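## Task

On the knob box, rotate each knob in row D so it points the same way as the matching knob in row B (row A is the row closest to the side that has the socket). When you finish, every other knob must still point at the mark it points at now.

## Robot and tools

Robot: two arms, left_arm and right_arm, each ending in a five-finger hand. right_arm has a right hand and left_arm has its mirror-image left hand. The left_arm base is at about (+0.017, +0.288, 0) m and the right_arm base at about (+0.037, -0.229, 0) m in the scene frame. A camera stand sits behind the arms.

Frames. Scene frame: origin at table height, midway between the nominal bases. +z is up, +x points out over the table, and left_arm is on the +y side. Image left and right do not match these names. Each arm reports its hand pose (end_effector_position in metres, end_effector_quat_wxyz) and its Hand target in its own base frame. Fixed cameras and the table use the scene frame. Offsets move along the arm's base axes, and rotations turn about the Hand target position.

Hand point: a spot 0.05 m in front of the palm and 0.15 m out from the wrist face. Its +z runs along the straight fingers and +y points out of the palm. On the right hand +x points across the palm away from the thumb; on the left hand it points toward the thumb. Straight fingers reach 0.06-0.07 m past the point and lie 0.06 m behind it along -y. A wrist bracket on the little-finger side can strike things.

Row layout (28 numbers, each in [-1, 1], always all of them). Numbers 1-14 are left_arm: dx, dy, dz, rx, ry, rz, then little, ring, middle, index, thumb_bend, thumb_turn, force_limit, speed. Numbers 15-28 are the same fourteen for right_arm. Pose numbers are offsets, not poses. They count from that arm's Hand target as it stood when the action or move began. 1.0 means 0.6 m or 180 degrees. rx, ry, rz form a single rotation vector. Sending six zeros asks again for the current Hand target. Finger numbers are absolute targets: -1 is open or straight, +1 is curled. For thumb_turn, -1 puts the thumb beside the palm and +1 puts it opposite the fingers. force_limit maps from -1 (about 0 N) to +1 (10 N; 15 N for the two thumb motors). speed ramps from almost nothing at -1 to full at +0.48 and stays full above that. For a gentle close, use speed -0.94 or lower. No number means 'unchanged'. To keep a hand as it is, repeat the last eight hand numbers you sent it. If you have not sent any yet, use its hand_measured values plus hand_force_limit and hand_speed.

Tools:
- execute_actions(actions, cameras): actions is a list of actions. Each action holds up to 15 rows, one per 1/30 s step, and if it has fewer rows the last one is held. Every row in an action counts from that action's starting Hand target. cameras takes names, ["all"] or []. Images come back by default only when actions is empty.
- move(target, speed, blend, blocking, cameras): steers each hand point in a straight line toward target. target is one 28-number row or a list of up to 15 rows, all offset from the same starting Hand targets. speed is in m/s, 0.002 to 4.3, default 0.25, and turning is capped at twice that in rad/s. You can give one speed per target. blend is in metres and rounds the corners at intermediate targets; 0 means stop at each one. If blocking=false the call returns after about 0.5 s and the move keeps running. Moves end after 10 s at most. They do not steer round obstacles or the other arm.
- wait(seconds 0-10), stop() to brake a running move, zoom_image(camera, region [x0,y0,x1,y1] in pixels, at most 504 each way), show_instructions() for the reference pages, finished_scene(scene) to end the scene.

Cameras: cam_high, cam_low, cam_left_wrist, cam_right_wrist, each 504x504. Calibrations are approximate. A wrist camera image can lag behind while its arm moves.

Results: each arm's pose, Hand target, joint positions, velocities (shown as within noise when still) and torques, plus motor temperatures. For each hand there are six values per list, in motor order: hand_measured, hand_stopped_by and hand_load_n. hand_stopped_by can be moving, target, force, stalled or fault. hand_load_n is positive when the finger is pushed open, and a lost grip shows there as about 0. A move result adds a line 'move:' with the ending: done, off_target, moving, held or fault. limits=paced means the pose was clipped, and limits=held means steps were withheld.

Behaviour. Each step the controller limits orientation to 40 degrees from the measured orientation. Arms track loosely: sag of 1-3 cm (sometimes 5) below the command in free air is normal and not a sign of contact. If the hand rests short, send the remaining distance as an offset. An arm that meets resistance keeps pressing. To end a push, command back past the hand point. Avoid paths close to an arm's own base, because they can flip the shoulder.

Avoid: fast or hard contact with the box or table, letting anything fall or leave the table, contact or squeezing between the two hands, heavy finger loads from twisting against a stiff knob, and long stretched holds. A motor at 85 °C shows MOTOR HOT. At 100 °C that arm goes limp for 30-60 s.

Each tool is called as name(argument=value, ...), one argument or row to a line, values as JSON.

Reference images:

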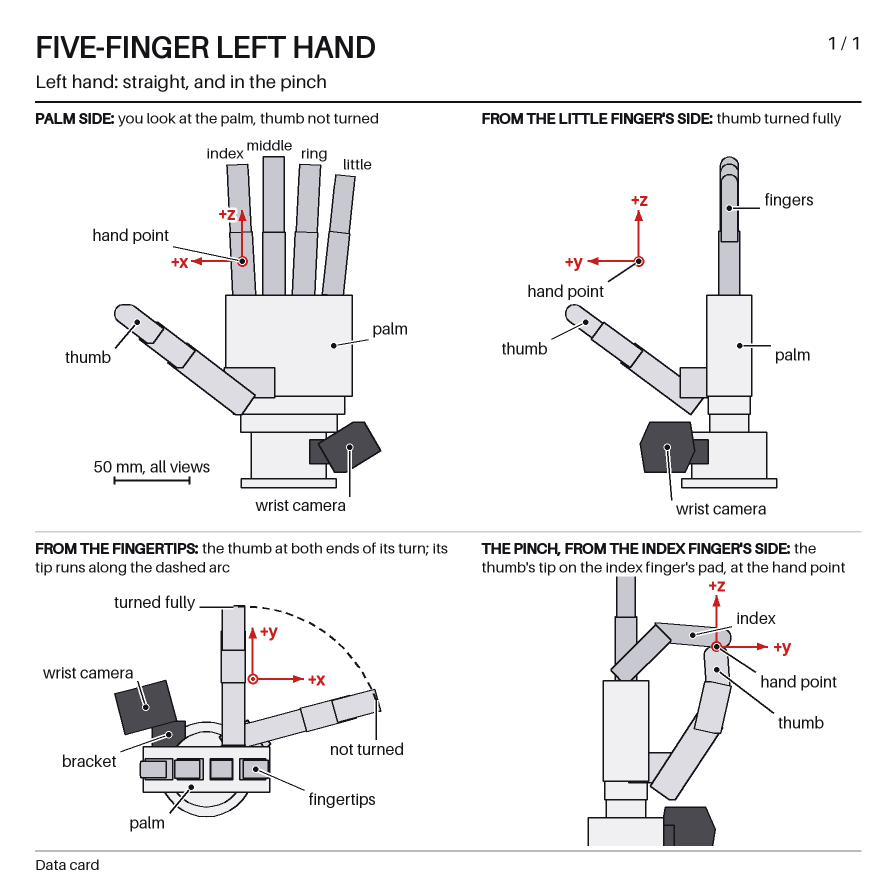

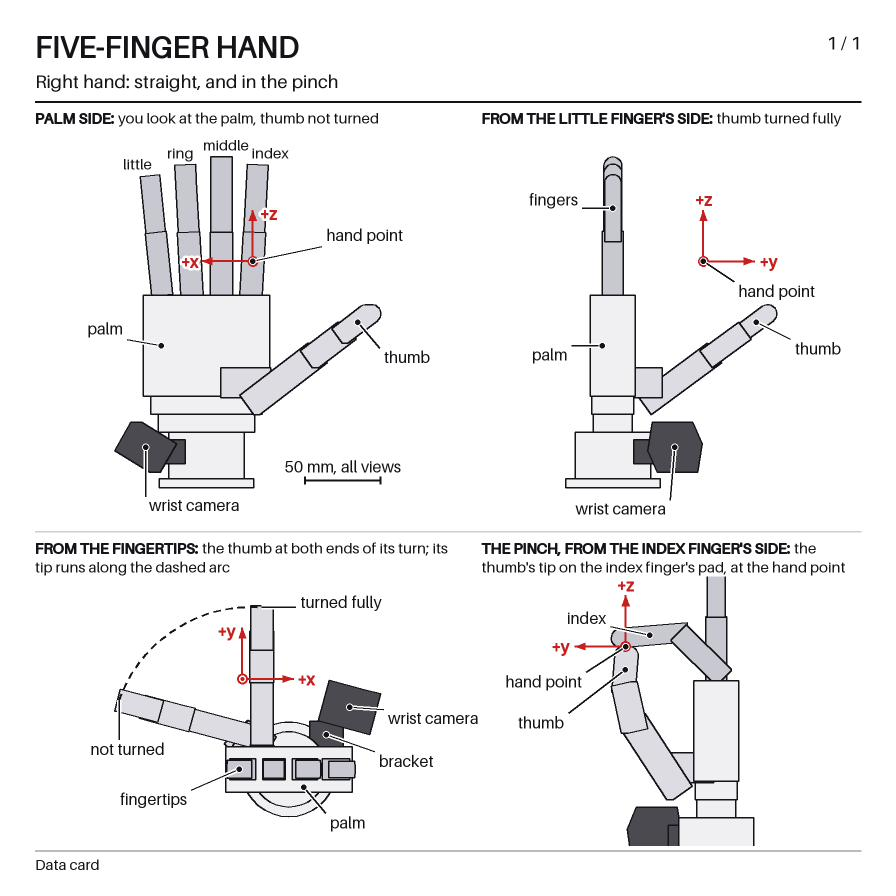

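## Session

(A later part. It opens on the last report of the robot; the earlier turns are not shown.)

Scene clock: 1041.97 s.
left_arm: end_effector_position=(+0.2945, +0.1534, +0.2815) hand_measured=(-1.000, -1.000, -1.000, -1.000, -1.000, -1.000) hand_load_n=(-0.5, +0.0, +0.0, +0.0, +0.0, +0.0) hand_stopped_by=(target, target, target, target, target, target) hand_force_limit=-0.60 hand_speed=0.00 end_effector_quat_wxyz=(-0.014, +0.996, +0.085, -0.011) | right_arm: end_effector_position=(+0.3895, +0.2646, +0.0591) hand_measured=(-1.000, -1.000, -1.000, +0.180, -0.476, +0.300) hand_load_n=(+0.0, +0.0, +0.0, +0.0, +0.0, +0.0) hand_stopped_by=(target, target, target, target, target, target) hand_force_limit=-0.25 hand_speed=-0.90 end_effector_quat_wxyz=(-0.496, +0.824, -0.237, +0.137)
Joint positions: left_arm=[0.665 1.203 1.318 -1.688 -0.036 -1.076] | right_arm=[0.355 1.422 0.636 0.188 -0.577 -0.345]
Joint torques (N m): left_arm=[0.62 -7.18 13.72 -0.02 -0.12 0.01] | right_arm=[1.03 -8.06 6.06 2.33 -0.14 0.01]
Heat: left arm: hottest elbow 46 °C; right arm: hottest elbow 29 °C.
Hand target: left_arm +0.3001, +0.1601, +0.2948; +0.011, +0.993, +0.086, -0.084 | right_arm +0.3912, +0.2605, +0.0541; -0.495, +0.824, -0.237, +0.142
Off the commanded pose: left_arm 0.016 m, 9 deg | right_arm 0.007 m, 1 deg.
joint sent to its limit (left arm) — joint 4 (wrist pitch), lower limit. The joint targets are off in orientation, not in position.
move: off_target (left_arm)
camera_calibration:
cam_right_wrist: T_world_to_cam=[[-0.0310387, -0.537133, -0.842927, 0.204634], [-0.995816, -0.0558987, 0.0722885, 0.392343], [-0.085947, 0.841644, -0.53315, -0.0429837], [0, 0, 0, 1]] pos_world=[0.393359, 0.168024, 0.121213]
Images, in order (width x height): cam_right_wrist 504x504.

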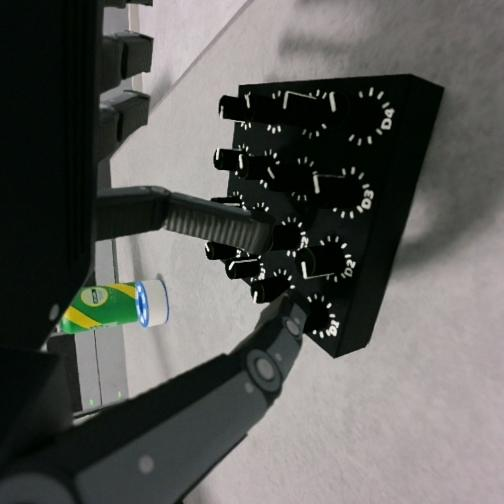

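move(
  target=[
    [0,0,0,0,0,0,-1,-1,-1,-1,-1,-1,-0.6,0,-0.003,-0.0075,0.017,0,0,0,-1,-1,-1,0.18,-0.476,0.3,-0.25,-0.9],
    [0,0,0,0,0,0,-1,-1,-1,-1,-1,-1,-0.6,0,-0.003,-0.0075,-0.0267,0,0,0,-1,-1,-1,0.18,-0.476,0.3,-0.25,-0.9],
  ],
  speed=0.1,
  cameras=["cam_right_wrist"],
)

zoom_image(
  camera="cam_right_wrist",
  region=[230, 200, 350, 320],
)

Scene clock: 1059.10 s.
left_arm: end_effector_position=(+0.2945, +0.1534, +0.2815) hand_measured=(-1.000, -1.000, -1.000, -1.000, -1.000, -1.000) hand_load_n=(+0.0, +0.0, +0.0, +0.0, +0.0, +0.0) hand_stopped_by=(target, target, target, target, target, target) hand_force_limit=-0.60 hand_speed=0.00 end_effector_quat_wxyz=(-0.014, +0.996, +0.085, -0.011) | right_arm: end_effector_position=(+0.3866, +0.2611, +0.0424) hand_measured=(-1.000, -1.000, -1.000, +0.180, -0.476, +0.300) hand_load_n=(+0.0, +0.0, +0.0, -0.5, +0.0, +0.0) hand_stopped_by=(target, target, target, target, target, target) hand_force_limit=-0.25 hand_speed=-0.90 end_effector_quat_wxyz=(-0.495, +0.825, -0.237, +0.136)
Joint positions: left_arm=[0.665 1.203 1.318 -1.688 -0.036 -1.076] | right_arm=[0.349 1.456 0.611 0.243 -0.582 -0.35]
Joint torques (N m): left_arm=[0.44 -7.12 13.74 -0.02 -0.13 0.01] | right_arm=[0.56 -8 5.9 2.33 -0.23 0]
Heat: left arm: hottest elbow 46 °C; right arm: hottest elbow 29 °C.
Hand target: left_arm +0.3001, +0.1601, +0.2948; +0.011, +0.993, +0.086, -0.084 | right_arm +0.3893, +0.2560, +0.0381; -0.495, +0.824, -0.237, +0.142
Off the commanded pose: left_arm 0.016 m, 9 deg | right_arm 0.007 m, 1 deg.
joint sent to its limit (left arm) — joint 4 (wrist pitch), lower limit. The joint targets are off in orientation, not in position.
move: off_target (left_arm)
camera_calibration:
cam_right_wrist: T_world_to_cam=[[-0.0321279, -0.538423, -0.842062, 0.189278], [-0.995668, -0.056304, 0.0739899, 0.390495], [-0.0872493, 0.840792, -0.534281, -0.0484369], [0, 0, 0, 1]] pos_world=[0.390658, 0.164623, 0.104612]
Images, in order (width x height): cam_right_wrist 504x504.

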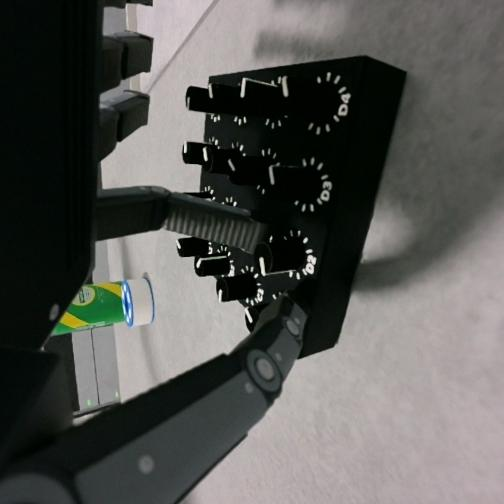

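Scaled by 4.200 from the camera's 504x504 image, which has a finer 720x720 frame.

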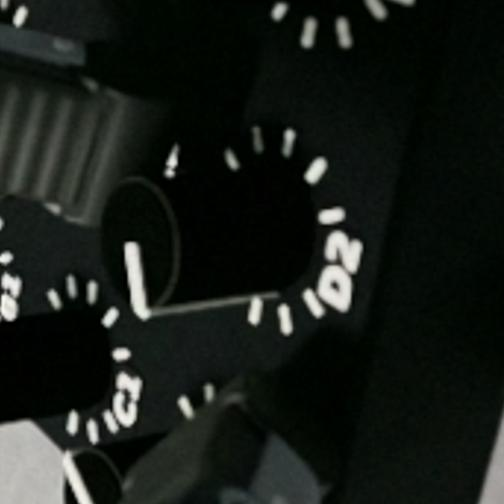

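move(
  target=[
    [0,0,0,0,0,0,-1,-1,-1,-1,-1,-1,-0.6,0,0.0075,-0.0025,0.035,0,0,0,-1,-1,-1,0.18,-0.476,0.3,-0.25,-0.9],
    [0,0,0,0,0,0,-1,-1,-1,-1,-1,-1,-0.6,0,0.0075,-0.0025,0.0017,0,0,0,-1,-1,-1,0.18,-0.476,0.3,-0.25,-0.9],
  ],
  speed=0.1,
  cameras=["cam_right_wrist"],
)

zoom_image(
  camera="cam_right_wrist",
  region=[230, 200, 350, 320],
)

Scene clock: 1095.43 s.
left_arm: end_effector_position=(+0.2945, +0.1534, +0.2815) hand_measured=(-1.000, -1.000, -1.000, -1.000, -1.000, -1.000) hand_load_n=(+0.0, +0.0, +0.0, +0.0, +0.0, +0.0) hand_stopped_by=(target, target, target, target, target, target) hand_force_limit=-0.60 hand_speed=0.00 end_effector_quat_wxyz=(-0.014, +0.996, +0.085, -0.011) | right_arm: end_effector_position=(+0.3865, +0.2579, +0.0406) hand_measured=(-1.000, -1.000, -1.000, +0.180, -0.476, +0.300) hand_load_n=(+0.0, +0.0, +0.0, +0.0, +0.0, +0.0) hand_stopped_by=(target, target, target, target, target, target) hand_force_limit=-0.25 hand_speed=-0.90 end_effector_quat_wxyz=(-0.493, +0.826, -0.238, +0.134)
Joint positions: left_arm=[0.665 1.203 1.318 -1.688 -0.036 -1.076] | right_arm=[0.34 1.458 0.611 0.235 -0.589 -0.356]
Joint torques (N m): left_arm=[0.56 -7.18 13.75 -0.02 -0.12 0.01] | right_arm=[0.67 -8.06 6.67 2.22 -0.24 -0.01]
Heat: left arm: hottest elbow 46 °C; right arm: hottest shoulder 28 °C.
Hand target: left_arm +0.3001, +0.1601, +0.2948; +0.011, +0.993, +0.086, -0.084 | right_arm +0.3938, +0.2545, +0.0392; -0.495, +0.824, -0.237, +0.141
Off the commanded pose: left_arm 0.016 m, 9 deg | right_arm 0.008 m, 1 deg.
joint sent to its limit (left arm) — joint 4 (wrist pitch), lower limit. The joint targets are off in orientation, not in position.
move: off_target (left_arm)
camera_calibration:
cam_right_wrist: T_world_to_cam=[[-0.0369973, -0.540396, -0.840597, 0.188348], [-0.995169, -0.0566245, 0.0802027, 0.389953], [-0.0909396, 0.839503, -0.53569, -0.0448594], [0, 0, 0, 1]] pos_world=[0.390958, 0.161523, 0.103018]
Images, in order (width x height): cam_right_wrist 504x504.

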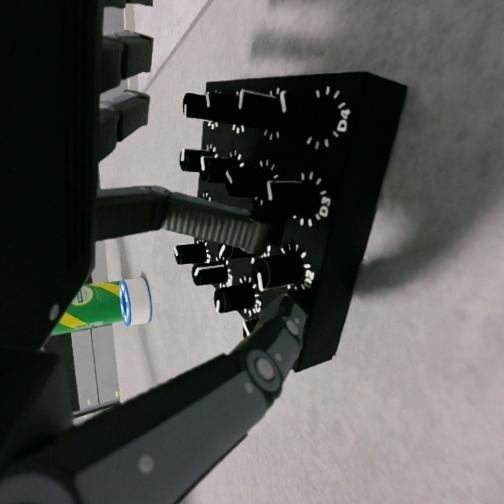

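Scaled by 4.200 from the camera's 504x504 image, which has a finer 720x720 frame.

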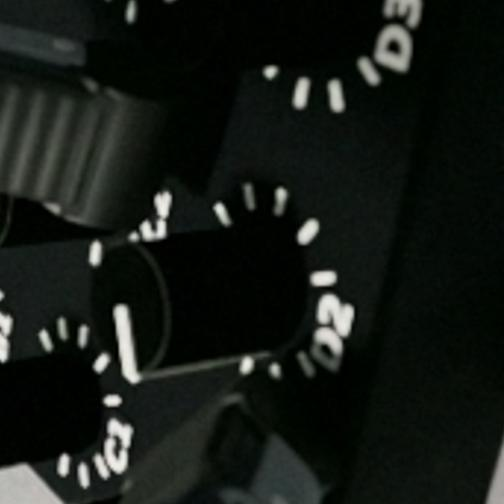

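execute_actions(
  actions=[
    [[0,0,0,0,0,0,-1,-1,-1,-1,-1,-1,-0.6,0,0,0,0.005,0,0,0,-1,-1,-1,0.35,-0.1,0.3,-0.25,-0.9]],
  ],
)

wait(
  seconds=1,
  cameras=["cam_right_wrist"],
)

Scene clock: 1150.43 s.
left_arm: end_effector_position=(+0.2945, +0.1534, +0.2815) hand_measured=(-1.000, -1.000, -1.000, -1.000, -1.000, -1.000) hand_load_n=(-0.5, +0.0, +0.0, +0.0, +0.0, +0.0) hand_stopped_by=(target, target, target, target, target, target) hand_force_limit=-0.60 hand_speed=0.00 end_effector_quat_wxyz=(-0.014, +0.996, +0.085, -0.011) | right_arm: end_effector_position=(+0.3865, +0.2579, +0.0406) hand_measured=(-1.000, -1.000, -1.000, +0.262, -0.424, +0.300) hand_load_n=(+0.0, +0.0, +0.0, +5.0, +5.5, +0.5) hand_stopped_by=(target, target, target, force, force, target) hand_force_limit=-0.25 hand_speed=-0.90 end_effector_quat_wxyz=(-0.493, +0.826, -0.238, +0.134)
Joint positions: left_arm=[0.665 1.203 1.318 -1.688 -0.036 -1.076] | right_arm=[0.34 1.458 0.611 0.235 -0.589 -0.356]
Joint torques (N m): left_arm=[0.5 -7.12 13.72 -0.02 -0.13 0] | right_arm=[0.85 -8.35 6.9 1.88 -0.24 -0.01]
Heat: left arm: hottest elbow 46 °C; right arm: hottest elbow 29 °C.
Hand target: left_arm +0.3001, +0.1601, +0.2948; +0.011, +0.993, +0.086, -0.084 | right_arm +0.3938, +0.2545, +0.0422; -0.495, +0.824, -0.237, +0.141
Off the commanded pose: left_arm 0.016 m, 9 deg | right_arm 0.008 m, 1 deg.
joint sent to its limit (left arm) — joint 4 (wrist pitch), lower limit. The joint targets are off in orientation, not in position.

Scene clock: 1151.43 s.
left_arm: end_effector_position=(+0.2945, +0.1534, +0.2815) hand_measured=(-1.000, -1.000, -1.000, -1.000, -1.000, -1.000) hand_load_n=(+0.0, +0.0, +0.0, +0.0, +0.0, +0.0) hand_stopped_by=(target, target, target, target, target, target) hand_force_limit=-0.60 hand_speed=0.00 end_effector_quat_wxyz=(-0.014, +0.996, +0.085, -0.011) | right_arm: end_effector_position=(+0.3865, +0.2579, +0.0406) hand_measured=(-1.000, -1.000, -1.000, +0.262, -0.424, +0.300) hand_load_n=(+0.0, +0.0, +0.0, +5.0, +5.5, +0.5) hand_stopped_by=(target, target, target, force, force, target) hand_force_limit=-0.25 hand_speed=-0.90 end_effector_quat_wxyz=(-0.493, +0.826, -0.238, +0.134)
Joint positions: left_arm=[0.665 1.203 1.318 -1.688 -0.036 -1.076] | right_arm=[0.34 1.458 0.611 0.235 -0.589 -0.356]
Joint torques (N m): left_arm=[0.56 -7.18 13.71 -0.02 -0.12 0.01] | right_arm=[1.14 -8.82 6.83 1.85 -0.25 -0.01]
Heat: left arm: hottest elbow 46 °C; right arm: hottest elbow 29 °C.
Hand target: left_arm +0.3001, +0.1601, +0.2948; +0.011, +0.993, +0.086, -0.084 | right_arm +0.3938, +0.2545, +0.0422; -0.495, +0.824, -0.237, +0.141
Off the commanded pose: left_arm 0.016 m, 9 deg | right_arm 0.008 m, 1 deg.
wait: 1.00 s; at rest by 0.17 s
camera_calibration:
cam_right_wrist: T_world_to_cam=[[-0.0369973, -0.540396, -0.840597, 0.188348], [-0.995169, -0.0566245, 0.0802027, 0.389953], [-0.0909396, 0.839503, -0.53569, -0.0448594], [0, 0, 0, 1]] pos_world=[0.390958, 0.161523, 0.103018]
Images, in order (width x height): cam_right_wrist 504x504.

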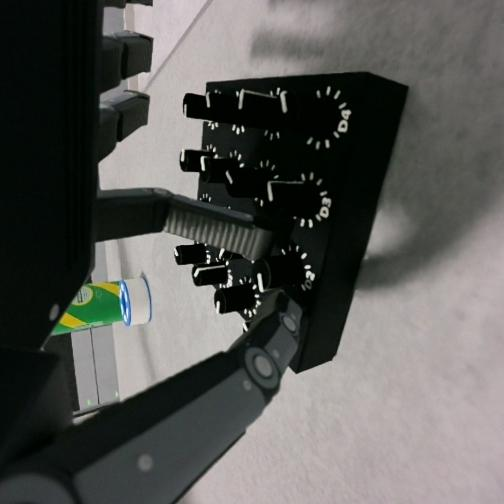

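move(
  target=[0,0,0,0,0,0,-1,-1,-1,-1,-1,-1,-0.6,0,-0.004,0.004,0.007,0,0,-0.0333,-1,-1,-1,0.35,-0.1,0.3,-0.25,-0.9],
  speed=0.12,
  cameras=["cam_right_wrist"],
)

zoom_image(
  camera="cam_right_wrist",
  region=[200, 190, 360, 350],
)

Scene clock: 1176.17 s.
left_arm: end_effector_position=(+0.2945, +0.1534, +0.2815) hand_measured=(-1.000, -1.000, -1.000, -1.000, -1.000, -1.000) hand_load_n=(+0.0, +0.0, +0.0, +0.0, +0.0, +0.0) hand_stopped_by=(target, target, target, target, target, target) hand_force_limit=-0.60 hand_speed=0.00 end_effector_quat_wxyz=(-0.014, +0.996, +0.085, -0.011) | right_arm: end_effector_position=(+0.3898, +0.2523, +0.0390) hand_measured=(-1.000, -1.000, -1.000, +0.262, -0.422, +0.300) hand_load_n=(+0.0, -0.5, +0.0, +0.0, +2.0, +0.5) hand_stopped_by=(target, target, target, force, force, target) hand_force_limit=-0.25 hand_speed=-0.90 end_effector_quat_wxyz=(-0.478, +0.815, -0.286, +0.158)
Joint positions: left_arm=[0.665 1.203 1.318 -1.688 -0.036 -1.076] | right_arm=[0.356 1.436 0.586 0.261 -0.479 -0.281]
Joint torques (N m): left_arm=[0.44 -7.18 13.75 0.02 -0.13 0.01] | right_arm=[2.73 -9.58 6 2.41 0.15 0.09]
Heat: left arm: hottest elbow 46 °C; right arm: hottest elbow 29 °C.
Hand target: left_arm +0.3001, +0.1601, +0.2948; +0.011, +0.993, +0.086, -0.084 | right_arm +0.3914, +0.2569, +0.0464; -0.487, +0.811, -0.280, +0.167
Off the commanded pose: left_arm 0.016 m, 9 deg | right_arm 0.009 m, 2 deg.
joint sent to its limit (left arm) — joint 4 (wrist pitch), lower limit. The joint targets are off in orientation, not in position.
move: off_target (left_arm)
camera_calibration:
cam_right_wrist: T_world_to_cam=[[-0.1075, -0.543597, -0.832434, 0.212111], [-0.994198, 0.0555898, 0.092089, 0.363909], [-0.00378455, 0.837503, -0.546419, -0.0738424], [0, 0, 0, 1]] pos_world=[0.38432, 0.156917, 0.102708]
Images, in order (width x height): cam_right_wrist 504x504.

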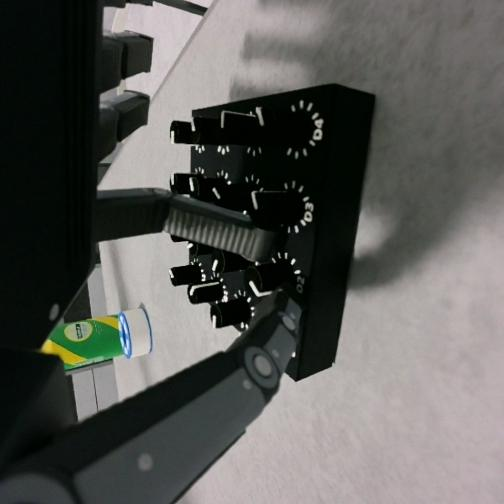

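Scaled by 3.150 from the camera's 504x504 image, which has a finer 720x720 frame.

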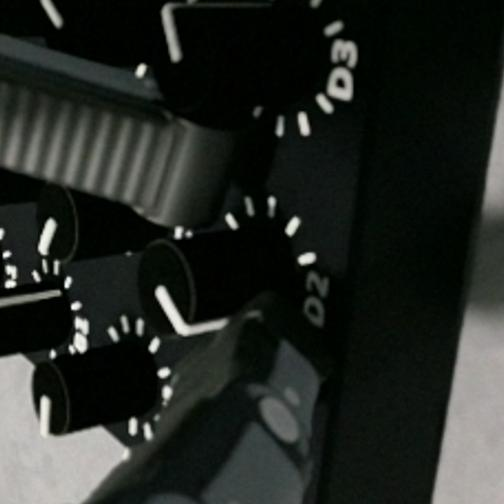

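move(
  target=[
    [0,0,0,0,0,0,-1,-1,-1,-1,-1,-1,-0.6,0,0,0,0.001,0,0,0,-1,-1,-1,0.14,-0.48,0.3,-0.25,-0.9],
    [0,0,0,0,0,0,-1,-1,-1,-1,-1,-1,-0.6,0,0,0,0.106,0,0,0,-1,-1,-1,0.14,-0.48,0.3,-0.25,-0.9],
    [0,0,0,0,0,0,-1,-1,-1,-1,-1,-1,-0.6,0,-0.015,0.0113,0.106,0,0,0.2444,-1,-1,-1,0.14,-0.48,0.3,-0.25,-0.9],
    [0,0,0,0,0,0,-1,-1,-1,-1,-1,-1,-0.6,0,-0.015,0.0113,0.106,0,0,0.1556,-1,-1,-1,0.14,-0.48,0.3,-0.25,-0.9],
    [0,0,0,0,0,0,-1,-1,-1,-1,-1,-1,-0.6,0,-0.015,0.0113,0.015,0,0,0.1556,-1,-1,-1,0.14,-0.48,0.3,-0.25,-0.9],
  ],
  speed=[0.1,0.1,0.2,0.2,0.12],
  cameras=["cam_right_wrist"],
)

zoom_image(
  camera="cam_right_wrist",
  region=[200, 190, 360, 350],
)

Scene clock: 1245.23 s.
left_arm: end_effector_position=(+0.2945, +0.1534, +0.2815) hand_measured=(-1.000, -1.000, -1.000, -1.000, -1.000, -1.000) hand_load_n=(+0.0, +0.0, +0.0, +0.5, +0.0, +0.0) hand_stopped_by=(target, target, target, target, target, target) hand_force_limit=-0.60 hand_speed=0.00 end_effector_quat_wxyz=(-0.014, +0.996, +0.085, -0.011) | right_arm: end_effector_position=(+0.3823, +0.2629, +0.0582) hand_measured=(-1.000, -1.000, -1.000, +0.140, -0.480, +0.300) hand_load_n=(+0.0, +0.0, +0.0, +0.0, +0.0, +0.0) hand_stopped_by=(target, target, target, target, target, target) hand_force_limit=-0.25 hand_speed=-0.90 end_effector_quat_wxyz=(-0.512, +0.855, -0.072, +0.045)
Joint positions: left_arm=[0.665 1.203 1.318 -1.688 -0.036 -1.076] | right_arm=[0.294 1.522 0.8 -0.152 -0.907 -0.758]
Joint torques (N m): left_arm=[0.5 -7.24 13.74 -0.01 -0.13 0.01] | right_arm=[1.79 -9.76 6.28 1.81 -0.32 0.16]
Heat: left arm: hottest elbow 46 °C; right arm: hottest elbow 29 °C.
Hand target: left_arm +0.3001, +0.1601, +0.2948; +0.011, +0.993, +0.086, -0.084 | right_arm +0.3825, +0.2637, +0.0555; -0.513, +0.854, -0.075, +0.045
Off the commanded pose: left_arm 0.016 m, 9 deg | right_arm 0.003 m, 0 deg.
joint sent to its limit (left arm) — joint 4 (wrist pitch), lower limit. The joint targets are off in orientation, not in position.
move: off_target (left_arm)
camera_calibration:
cam_right_wrist: T_world_to_cam=[[0.182263, -0.512216, -0.839295, 0.114414], [-0.903053, -0.424858, 0.0631789, 0.447245], [-0.388942, 0.746412, -0.539994, 0.0985354], [0, 0, 0, 1]] pos_world=[0.421357, 0.175072, 0.120979]
Images, in order (width x height): cam_right_wrist 504x504.

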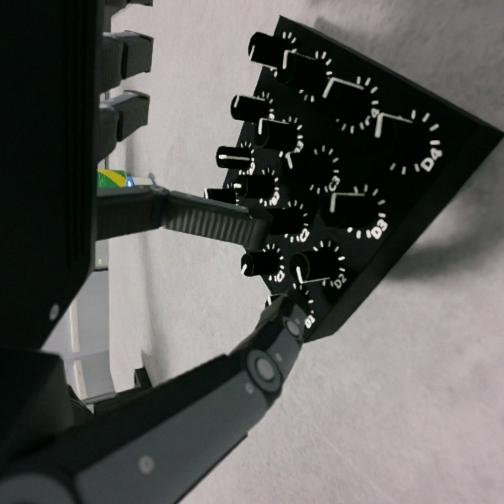

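Scaled by 3.150 from the camera's 504x504 image, which has a finer 720x720 frame.

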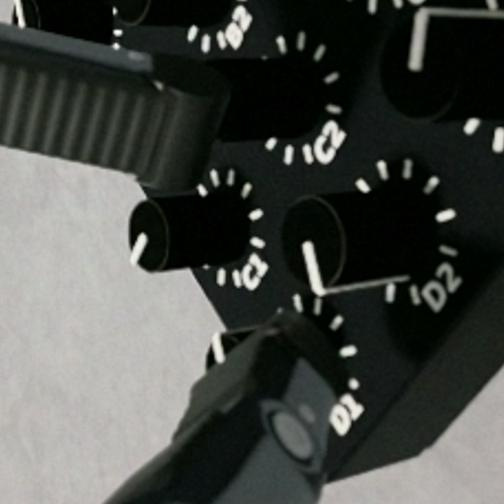

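move(
  target=[
    [0,0,0,0,0,0,-1,-1,-1,-1,-1,-1,-0.6,0,-0.0065,-0.0045,0.0167,0,0,0,-1,-1,-1,0.14,-0.48,0.3,-0.25,-0.9],
    [0,0,0,0,0,0,-1,-1,-1,-1,-1,-1,-0.6,0,-0.0065,-0.0045,-0.0300,0,0,0,-1,-1,-1,0.14,-0.48,0.3,-0.25,-0.9],
  ],
  speed=0.1,
  cameras=["cam_right_wrist"],
)

zoom_image(
  camera="cam_right_wrist",
  region=[200, 190, 360, 350],
)

Scene clock: 1274.10 s.
left_arm: end_effector_position=(+0.2945, +0.1534, +0.2815) hand_measured=(-1.000, -1.000, -1.000, -1.000, -1.000, -1.000) hand_load_n=(+0.0, +0.0, +0.0, +0.0, +0.0, +0.0) hand_stopped_by=(target, target, target, target, target, target) hand_force_limit=-0.60 hand_speed=0.00 end_effector_quat_wxyz=(-0.014, +0.996, +0.085, -0.011) | right_arm: end_effector_position=(+0.3813, +0.2635, +0.0519) hand_measured=(-1.000, -1.000, -1.000, +0.140, -0.480, +0.300) hand_load_n=(+0.0, +0.0, +0.0, -3.0, +0.0, +0.0) hand_stopped_by=(target, target, target, target, target, target) hand_force_limit=-0.25 hand_speed=-0.90 end_effector_quat_wxyz=(-0.518, +0.851, -0.068, +0.050)
Joint positions: left_arm=[0.665 1.203 1.318 -1.688 -0.036 -1.076] | right_arm=[0.293 1.531 0.779 -0.099 -0.915 -0.753]
Joint torques (N m): left_arm=[0.5 -7.18 13.74 -0.01 -0.12 0.01] | right_arm=[1.61 -8.23 5.49 1.95 -0.11 0.08]
Heat: left arm: hottest elbow 46 °C; right arm: hottest elbow 29 °C.
Hand target: left_arm +0.3001, +0.1601, +0.2948; +0.011, +0.993, +0.086, -0.084 | right_arm +0.3786, +0.2610, +0.0374; -0.513, +0.854, -0.075, +0.045
Off the commanded pose: left_arm 0.016 m, 9 deg | right_arm 0.015 m, 1 deg.
joint sent to its limit (left arm) — joint 4 (wrist pitch), lower limit. The joint targets are off in orientation, not in position.
move: off_target (left_arm, right_arm)
camera_calibration:
cam_right_wrist: T_world_to_cam=[[0.195953, -0.501127, -0.842896, 0.101755], [-0.90308, -0.427208, 0.0440436, 0.448694], [-0.382164, 0.752572, -0.53627, 0.0899748], [0, 0, 0, 1]] pos_world=[0.419652, 0.174965, 0.114258]
Images, in order (width x height): cam_right_wrist 504x504.

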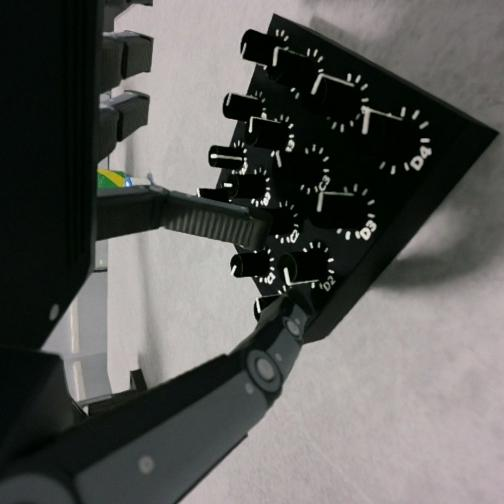

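Scaled by 3.150 from the camera's 504x504 image, which has a finer 720x720 frame.

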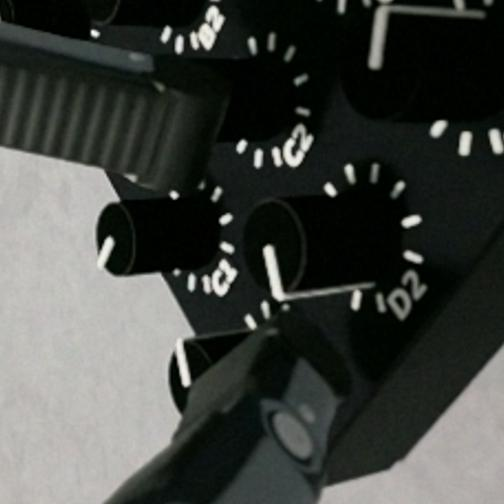

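move(
  target=[
    [0,0,0,0,0,0,-1,-1,-1,-1,-1,-1,-0.6,0,0.011,-0.0042,0.121,0,0,0.0222,-1,-1,-1,0.17,-0.48,0.3,-0.25,-0.9],
    [0,0,0,0,0,0,-1,-1,-1,-1,-1,-1,-0.6,0,0.011,-0.0042,0.121,0,0,-0.0678,-1,-1,-1,0.17,-0.48,0.3,-0.25,-0.9],
    [0,0,0,0,0,0,-1,-1,-1,-1,-1,-1,-0.6,0,0.011,-0.0042,0.03,0,0,-0.0678,-1,-1,-1,0.17,-0.48,0.3,-0.25,-0.9],
  ],
  speed=[0.1,0.18,0.12],
  cameras=["cam_right_wrist"],
)

zoom_image(
  camera="cam_right_wrist",
  region=[230, 190, 390, 350],
)

Scene clock: 1326.43 s.
left_arm: end_effector_position=(+0.2945, +0.1534, +0.2815) hand_measured=(-1.000, -1.000, -1.000, -1.000, -1.000, -1.000) hand_load_n=(+0.0, +0.0, +0.0, +0.5, +0.0, +0.0) hand_stopped_by=(target, target, target, target, target, target) hand_force_limit=-0.60 hand_speed=0.00 end_effector_quat_wxyz=(-0.014, +0.996, +0.085, -0.011) | right_arm: end_effector_position=(+0.3880, +0.2528, +0.0573) hand_measured=(-1.000, -1.000, -1.000, +0.170, -0.480, +0.300) hand_load_n=(+0.0, -0.5, +0.0, +0.0, +0.0, +0.0) hand_stopped_by=(target, target, target, target, target, target) hand_force_limit=-0.25 hand_speed=-0.90 end_effector_quat_wxyz=(-0.503, +0.842, -0.168, +0.102)
Joint positions: left_arm=[0.665 1.203 1.318 -1.688 -0.036 -1.076] | right_arm=[0.295 1.454 0.69 0.063 -0.746 -0.523]
Joint torques (N m): left_arm=[0.38 -7.36 13.74 -0.01 -0.13 0.01] | right_arm=[2.67 -8.88 6.26 2.11 -0.2 0.17]
Heat: left arm: hottest elbow 46 °C; right arm: hottest elbow 29 °C.
Hand target: left_arm +0.3001, +0.1601, +0.2948; +0.011, +0.993, +0.086, -0.084 | right_arm +0.3852, +0.2585, +0.0554; -0.505, +0.841, -0.165, +0.099
Off the commanded pose: left_arm 0.016 m, 9 deg | right_arm 0.007 m, 0 deg.
joint sent to its limit (left arm) — joint 4 (wrist pitch), lower limit. The joint targets are off in orientation, not in position.
move: off_target (left_arm)
camera_calibration:
cam_right_wrist: T_world_to_cam=[[0.0626331, -0.541395, -0.838432, 0.161197], [-0.974965, -0.212777, 0.0645629, 0.422311], [-0.213353, 0.813398, -0.541169, 0.0228971], [0, 0, 0, 1]] pos_world=[0.406527, 0.158505, 0.120278]
Images, in order (width x height): cam_right_wrist 504x504.

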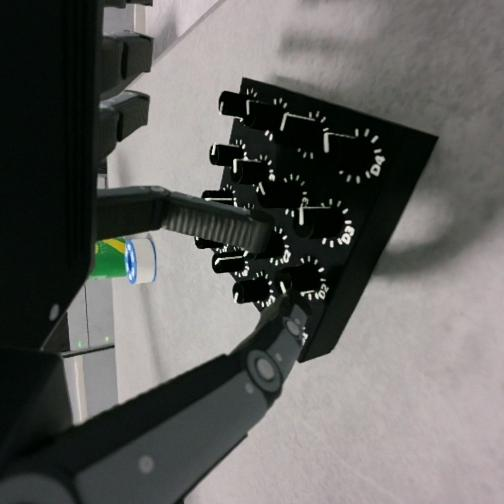

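Scaled by 3.150 from the camera's 504x504 image, which has a finer 720x720 frame.

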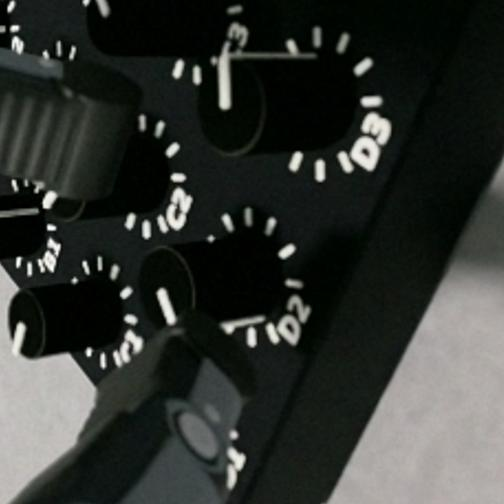

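move(
  target=[
    [0,0,0,0,0,0,-1,-1,-1,-1,-1,-1,-0.6,0,-0.0127,0.0078,0.0327,0,0,0,-1,-1,-1,0.18,-0.48,0.3,-0.25,-0.9],
    [0,0,0,0,0,0,-1,-1,-1,-1,-1,-1,-0.6,0,-0.018,0.0065,-0.0250,0,0,0,-1,-1,-1,0.18,-0.48,0.3,-0.25,-0.9],
  ],
  speed=0.1,
  cameras=["cam_right_wrist"],
)

zoom_image(
  camera="cam_right_wrist",
  region=[230, 190, 350, 310],
)

Scene clock: 1382.57 s.
left_arm: end_effector_position=(+0.2945, +0.1534, +0.2815) hand_measured=(-1.000, -1.000, -1.000, -1.000, -1.000, -1.000) hand_load_n=(+0.0, +0.0, +0.0, +0.0, +0.0, +0.0) hand_stopped_by=(target, target, target, target, target, target) hand_force_limit=-0.60 hand_speed=0.00 end_effector_quat_wxyz=(-0.014, +0.996, +0.085, -0.011) | right_arm: end_effector_position=(+0.3779, +0.2573, +0.0437) hand_measured=(-1.000, -1.000, -1.000, +0.180, -0.480, +0.300) hand_load_n=(-0.5, -0.5, +0.0, +0.0, +0.0, +0.0) hand_stopped_by=(target, target, target, target, target, target) hand_force_limit=-0.25 hand_speed=-0.90 end_effector_quat_wxyz=(-0.504, +0.841, -0.167, +0.102)
Joint positions: left_arm=[0.665 1.203 1.318 -1.688 -0.036 -1.076] | right_arm=[0.315 1.467 0.65 0.131 -0.731 -0.505]
Joint torques (N m): left_arm=[0.44 -7.18 13.71 -0.02 -0.13 0.01] | right_arm=[2.61 -8.59 5.96 2.1 -0.16 0.16]
Heat: left arm: hottest elbow 46 °C; right arm: hottest shoulder 28 °C.
Hand target: left_arm +0.3001, +0.1601, +0.2948; +0.011, +0.993, +0.086, -0.084 | right_arm +0.3745, +0.2623, +0.0405; -0.505, +0.841, -0.166, +0.099
Off the commanded pose: left_arm 0.016 m, 9 deg | right_arm 0.007 m, 0 deg.
joint sent to its limit (left arm) — joint 4 (wrist pitch), lower limit. The joint targets are off in orientation, not in position.
move: off_target (left_arm)
camera_calibration:
cam_right_wrist: T_world_to_cam=[[0.0642007, -0.540051, -0.83918, 0.15197], [-0.975124, -0.212726, 0.0622978, 0.414483], [-0.212159, 0.814305, -0.540273, 0.00901088], [0, 0, 0, 1]] pos_world=[0.396327, 0.162905, 0.106577]
Images, in order (width x height): cam_right_wrist 504x504.

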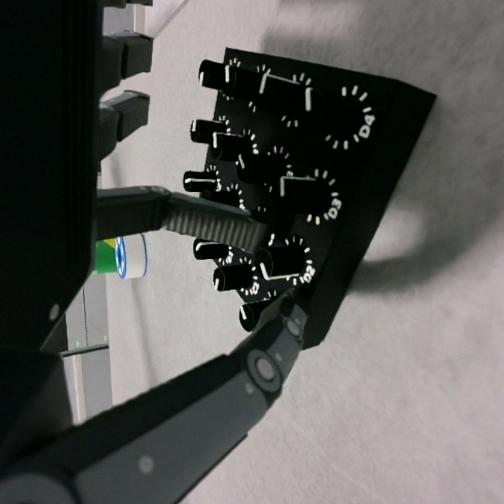

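Scaled by 4.200 from the camera's 504x504 image, which has a finer 720x720 frame.

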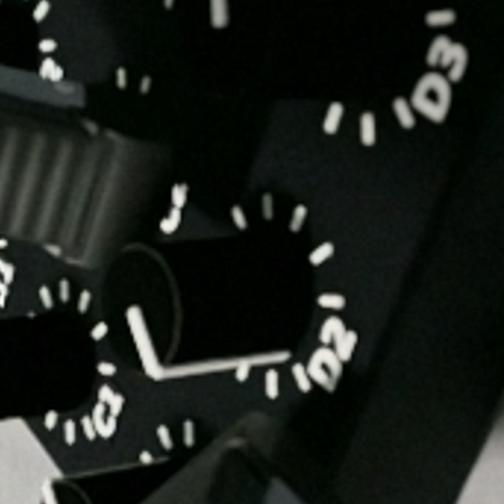

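move(
  target=[0,0,0,0,0,0,-1,-1,-1,-1,-1,-1,-0.6,0,0.0058,-0.0013,0.0137,0,0,-0.0528,-1,-1,-1,0.18,-0.48,0.3,-0.25,-0.9],
  speed=0.12,
  cameras=["cam_right_wrist"],
)

zoom_image(
  camera="cam_right_wrist",
  region=[230, 190, 350, 310],
)

Scene clock: 1400.30 s.
left_arm: end_effector_position=(+0.2945, +0.1534, +0.2815) hand_measured=(-1.000, -1.000, -1.000, -1.000, -1.000, -1.000) hand_load_n=(+0.0, +0.0, +0.0, +0.0, +0.0, +0.0) hand_stopped_by=(target, target, target, target, target, target) hand_force_limit=-0.60 hand_speed=0.00 end_effector_quat_wxyz=(-0.014, +0.996, +0.085, -0.011) | right_arm: end_effector_position=(+0.3809, +0.2565, +0.0426) hand_measured=(-1.000, -1.000, -1.000, +0.180, -0.480, +0.300) hand_load_n=(+0.0, +0.0, +0.0, +0.0, +0.0, +0.0) hand_stopped_by=(target, target, target, target, target, target) hand_force_limit=-0.25 hand_speed=-0.90 end_effector_quat_wxyz=(-0.488, +0.828, -0.239, +0.136)
Joint positions: left_arm=[0.665 1.203 1.318 -1.688 -0.036 -1.076] | right_arm=[0.348 1.433 0.601 0.215 -0.572 -0.359]
Joint torques (N m): left_arm=[0.56 -7.24 13.71 -0.01 -0.12 0.01] | right_arm=[2.73 -9.64 5.72 2.33 -0.06 0.12]
Heat: left arm: hottest elbow 46 °C; right arm: hottest shoulder 28 °C.
Hand target: left_arm +0.3001, +0.1601, +0.2948; +0.011, +0.993, +0.086, -0.084 | right_arm +0.3779, +0.2616, +0.0487; -0.495, +0.825, -0.235, +0.140
Off the commanded pose: left_arm 0.016 m, 9 deg | right_arm 0.008 m, 1 deg.
joint sent to its limit (left arm) — joint 4 (wrist pitch), lower limit. The joint targets are off in orientation, not in position.
move: off_target (left_arm)
camera_calibration:
cam_right_wrist: T_world_to_cam=[[-0.0404666, -0.550548, -0.833822, 0.192722], [-0.995401, -0.0503051, 0.0815232, 0.382539], [-0.0868279, 0.833286, -0.545981, -0.0427088], [0, 0, 0, 1]] pos_world=[0.38487, 0.160935, 0.106192]
Images, in order (width x height): cam_right_wrist 504x504.

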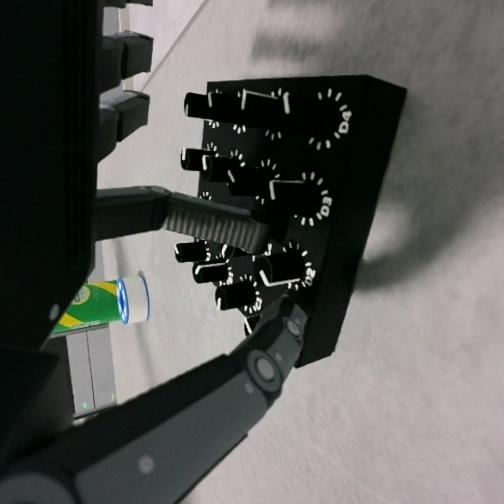

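Scaled by 4.200 from the camera's 504x504 image, which has a finer 720x720 frame.

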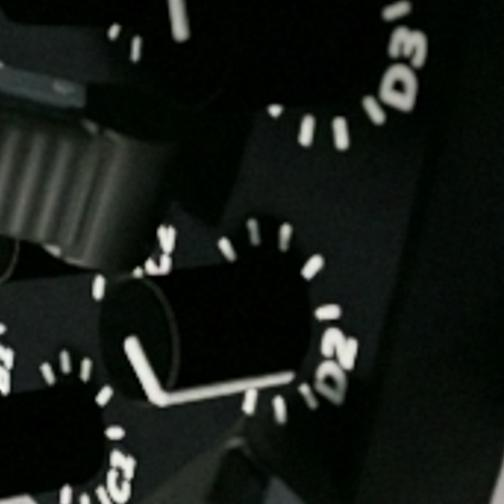

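execute_actions(
  actions=[
    [[0,0,0,0,0,0,-1,-1,-1,-1,-1,-1,-0.6,0,0,0,0,0,0,0,-1,-1,-1,0.35,-0.1,0.3,-0.25,-0.9]],
  ],
  cameras=["cam_right_wrist"],
)

Scene clock: 1413.90 s.
left_arm: end_effector_position=(+0.2945, +0.1534, +0.2815) hand_measured=(-1.000, -1.000, -1.000, -1.000, -1.000, -1.000) hand_load_n=(+0.0, +0.0, +0.0, +0.0, +0.0, +0.0) hand_stopped_by=(target, target, target, target, target, target) hand_force_limit=-0.60 hand_speed=0.00 end_effector_quat_wxyz=(-0.014, +0.996, +0.085, -0.011) | right_arm: end_effector_position=(+0.3817, +0.2569, +0.0431) hand_measured=(-1.000, -1.000, -1.000, +0.270, -0.428, +0.300) hand_load_n=(+0.0, +0.0, +0.0, +5.5, +6.0, +1.0) hand_stopped_by=(target, target, target, force, force, target) hand_force_limit=-0.25 hand_speed=-0.90 end_effector_quat_wxyz=(-0.488, +0.828, -0.239, +0.138)
Joint positions: left_arm=[0.665 1.203 1.318 -1.688 -0.036 -1.076] | right_arm=[0.349 1.433 0.601 0.219 -0.57 -0.358]
Joint torques (N m): left_arm=[0.62 -7.18 13.74 -0.01 -0.12 0.01] | right_arm=[2.73 -10.05 5.74 2.15 -0.13 0.19]
Heat: left arm: hottest elbow 46 °C; right arm: hottest shoulder 28 °C.
Hand target: left_arm +0.3001, +0.1601, +0.2948; +0.011, +0.993, +0.086, -0.084 | right_arm +0.3780, +0.2615, +0.0487; -0.495, +0.825, -0.235, +0.140
Off the commanded pose: left_arm 0.016 m, 9 deg | right_arm 0.008 m, 1 deg.
joint sent to its limit (left arm) — joint 4 (wrist pitch), lower limit. The joint targets are off in orientation, not in position.
camera_calibration:
cam_right_wrist: T_world_to_cam=[[-0.0379532, -0.549883, -0.834379, 0.192301], [-0.995757, -0.0492388, 0.0777438, 0.383282], [-0.0838338, 0.833789, -0.545681, -0.0439219], [0, 0, 0, 1]] pos_world=[0.385272, 0.161237, 0.106687]
Images, in order (width x height): cam_right_wrist 504x504.

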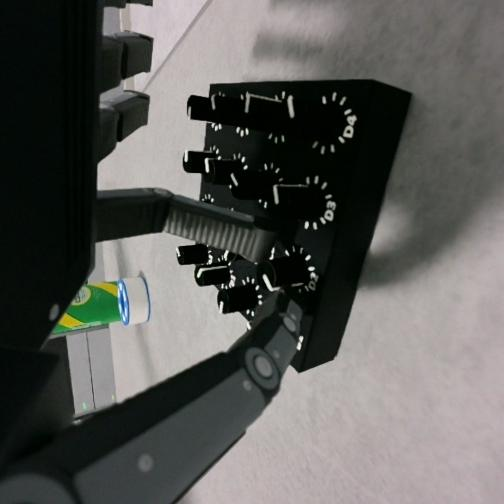

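move(
  target=[0,0,0,0,0,0,-1,-1,-1,-1,-1,-1,-0.6,0,0.0015,0.001,0.005,0,0,-0.0278,-1,-1,-1,0.35,-0.1,0.3,-0.25,-0.9],
  speed=0.12,
  cameras=["cam_right_wrist"],
)

zoom_image(
  camera="cam_right_wrist",
  region=[230, 190, 350, 310],
)

Scene clock: 1424.07 s.
left_arm: end_effector_position=(+0.2945, +0.1534, +0.2815) hand_measured=(-1.000, -1.000, -1.000, -1.000, -1.000, -1.000) hand_load_n=(+0.0, +0.0, +0.5, +0.0, +0.0, +0.0) hand_stopped_by=(target, target, target, target, target, target) hand_force_limit=-0.60 hand_speed=0.00 end_effector_quat_wxyz=(-0.014, +0.996, +0.085, -0.011) | right_arm: end_effector_position=(+0.3818, +0.2559, +0.0430) hand_measured=(-1.000, -1.000, -1.000, +0.270, -0.428, +0.300) hand_load_n=(+0.0, +0.0, +0.0, +5.5, +6.0, +0.0) hand_stopped_by=(target, target, target, force, force, target) hand_force_limit=-0.25 hand_speed=-0.90 end_effector_quat_wxyz=(-0.477, +0.819, -0.274, +0.159)
Joint positions: left_arm=[0.665 1.203 1.318 -1.688 -0.036 -1.076] | right_arm=[0.374 1.41 0.576 0.246 -0.474 -0.294]
Joint torques (N m): left_arm=[0.44 -7.18 13.74 -0.01 -0.13 0.02] | right_arm=[3.08 -9.88 5.86 2.43 -0.15 0.25]
Heat: left arm: hottest elbow 46 °C; right arm: hottest shoulder 28 °C.
Hand target: left_arm +0.3001, +0.1601, +0.2948; +0.011, +0.993, +0.086, -0.084 | right_arm +0.3787, +0.2622, +0.0516; -0.488, +0.814, -0.270, +0.162
Off the commanded pose: left_arm 0.016 m, 9 deg | right_arm 0.011 m, 2 deg.
joint sent to its limit (left arm) — joint 4 (wrist pitch), lower limit. The joint targets are off in orientation, not in position.
move: off_target (left_arm, right_arm)
camera_calibration:
cam_right_wrist: T_world_to_cam=[[-0.0877063, -0.552973, -0.82857, 0.211247], [-0.996056, 0.0374714, 0.0804274, 0.3612], [-0.0134265, 0.832356, -0.554079, -0.0693316], [0, 0, 0, 1]] pos_world=[0.377372, 0.160988, 0.107568]
Images, in order (width x height): cam_right_wrist 504x504.

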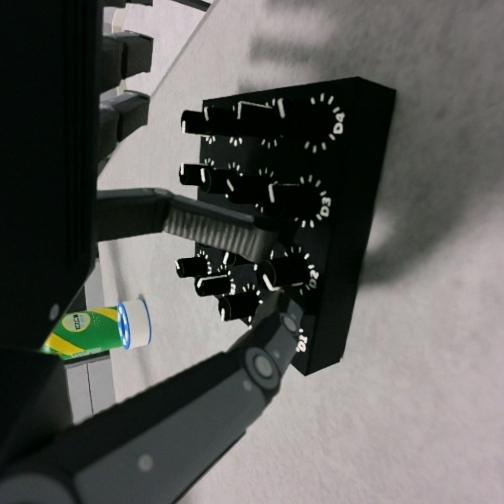

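Scaled by 4.200 from the camera's 504x504 image, which has a finer 720x720 frame.

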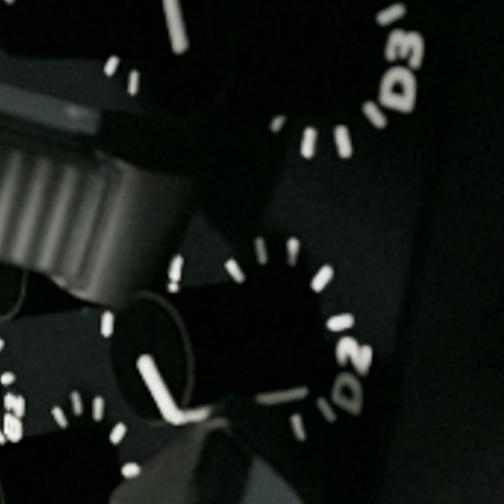

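move(
  target=[0,0,0,0,0,0,-1,-1,-1,-1,-1,-1,-0.6,0,0.0007,-0.0018,0.0025,0,0,-0.0556,-1,-1,-1,0.35,-0.1,0.3,-0.25,-0.9],
  speed=0.12,
  cameras=["cam_right_wrist"],
)

zoom_image(
  camera="cam_right_wrist",
  region=[230, 190, 350, 310],
)

Scene clock: 1436.07 s.
left_arm: end_effector_position=(+0.2945, +0.1534, +0.2815) hand_measured=(-1.000, -1.000, -1.000, -1.000, -1.000, -1.000) hand_load_n=(+0.0, +0.0, +0.0, +0.0, +0.0, +0.0) hand_stopped_by=(target, target, target, target, target, target) hand_force_limit=-0.60 hand_speed=0.00 end_effector_quat_wxyz=(-0.014, +0.996, +0.085, -0.011) | right_arm: end_effector_position=(+0.3817, +0.2536, +0.0429) hand_measured=(-1.000, -1.000, -1.000, +0.270, -0.428, +0.300) hand_load_n=(+0.0, +0.0, +0.0, +5.5, +5.5, +0.0) hand_stopped_by=(target, target, target, force, force, target) hand_force_limit=-0.25 hand_speed=-0.90 end_effector_quat_wxyz=(-0.458, +0.794, -0.345, +0.202)
Joint positions: left_arm=[0.665 1.203 1.318 -1.688 -0.036 -1.076] | right_arm=[0.43 1.369 0.529 0.295 -0.273 -0.167]
Joint torques (N m): left_arm=[0.5 -7.24 13.75 0.01 -0.13 0.01] | right_arm=[2.73 -9.76 5.91 2.43 -0.08 0.23]
Heat: left arm: hottest elbow 46 °C; right arm: hottest shoulder 28 °C.
Hand target: left_arm +0.3001, +0.1601, +0.2948; +0.011, +0.993, +0.086, -0.084 | right_arm +0.3792, +0.2612, +0.0531; -0.472, +0.787, -0.340, +0.204
Off the commanded pose: left_arm 0.016 m, 9 deg | right_arm 0.013 m, 2 deg.
joint sent to its limit (left arm) — joint 4 (wrist pitch), lower limit. The joint targets are off in orientation, not in position.
move: off_target (left_arm, right_arm)
camera_calibration:
cam_right_wrist: T_world_to_cam=[[-0.184208, -0.536345, -0.823652, 0.242344], [-0.974026, 0.211885, 0.0798634, 0.308563], [0.131685, 0.816969, -0.561444, -0.118655], [0, 0, 0, 1]] pos_world=[0.360815, 0.161537, 0.108346]
Images, in order (width x height): cam_right_wrist 504x504.

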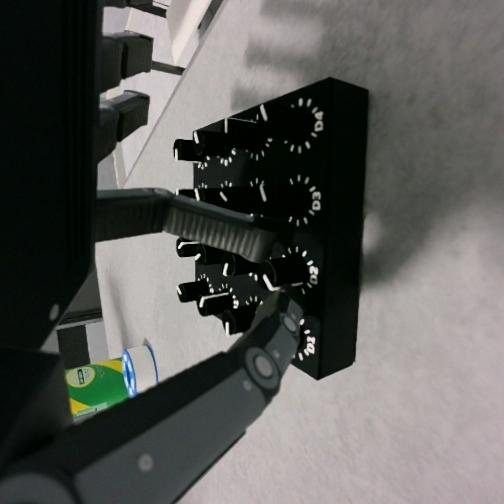

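Scaled by 4.200 from the camera's 504x504 image, which has a finer 720x720 frame.

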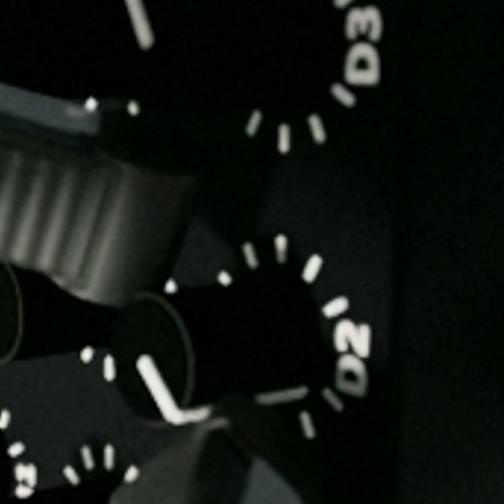

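move(
  target=[0,0,0,0,0,0,-1,-1,-1,-1,-1,-1,-0.6,0,0,-0.0013,0.001,0,0,-0.0222,-1,-1,-1,0.35,-0.1,0.3,-0.25,-0.9],
  speed=0.12,
  cameras=["cam_right_wrist"],
)

zoom_image(
  camera="cam_right_wrist",
  region=[230, 190, 350, 310],
)

Scene clock: 1459.83 s.
left_arm: end_effector_position=(+0.2945, +0.1534, +0.2815) hand_measured=(-1.000, -1.000, -1.000, -1.000, -1.000, -1.000) hand_load_n=(+0.0, +0.0, +0.0, +0.0, +0.0, +0.0) hand_stopped_by=(target, target, target, target, target, target) hand_force_limit=-0.60 hand_speed=0.00 end_effector_quat_wxyz=(-0.014, +0.996, +0.085, -0.011) | right_arm: end_effector_position=(+0.3813, +0.2526, +0.0429) hand_measured=(-1.000, -1.000, -1.000, +0.270, -0.428, +0.300) hand_load_n=(+0.0, -0.5, +0.0, +5.0, +5.5, +0.0) hand_stopped_by=(target, target, target, force, force, target) hand_force_limit=-0.25 hand_speed=-0.90 end_effector_quat_wxyz=(-0.449, +0.782, -0.372, +0.218)
Joint positions: left_arm=[0.665 1.203 1.318 -1.688 -0.036 -1.076] | right_arm=[0.455 1.355 0.515 0.305 -0.191 -0.119]
Joint torques (N m): left_arm=[0.5 -7.18 13.72 0.02 -0.12 0.01] | right_arm=[3.08 -9.35 5.97 2.45 -0.02 0.23]
Heat: left arm: hottest elbow 46 °C; right arm: hottest shoulder 28 °C.
Hand target: left_arm +0.3001, +0.1601, +0.2948; +0.011, +0.993, +0.086, -0.084 | right_arm +0.3792, +0.2602, +0.0537; -0.465, +0.775, -0.368, +0.220
Off the commanded pose: left_arm 0.016 m, 9 deg | right_arm 0.013 m, 2 deg.
joint sent to its limit (left arm) — joint 4 (wrist pitch), lower limit. The joint targets are off in orientation, not in position.
move: off_target (left_arm, right_arm)
camera_calibration:
cam_right_wrist: T_world_to_cam=[[-0.221851, -0.524314, -0.822117, 0.252894], [-0.956756, 0.27974, 0.0797759, 0.284725], [0.188151, 0.804264, -0.563701, -0.135984], [0, 0, 0, 1]] pos_world=[0.354103, 0.162314, 0.10854]
Images, in order (width x height): cam_right_wrist 504x504.

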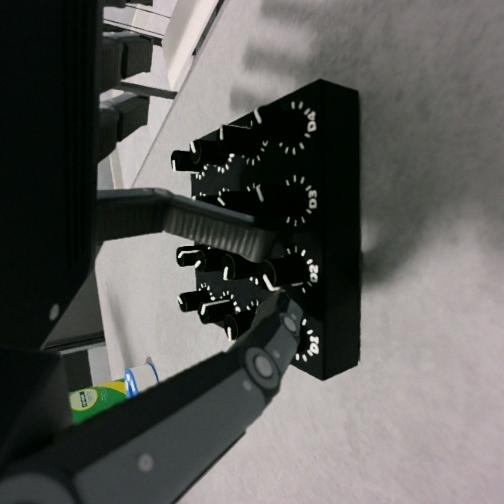

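Scaled by 4.200 from the camera's 504x504 image, which has a finer 720x720 frame.

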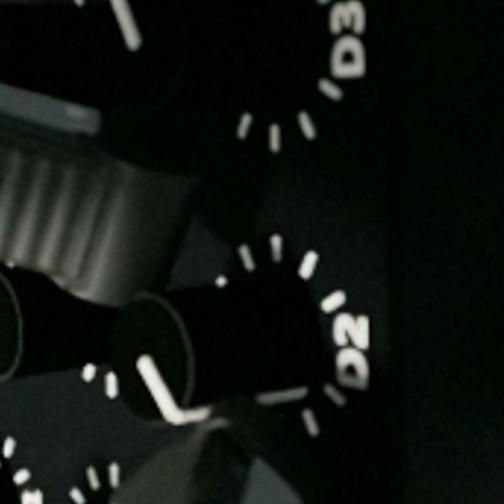

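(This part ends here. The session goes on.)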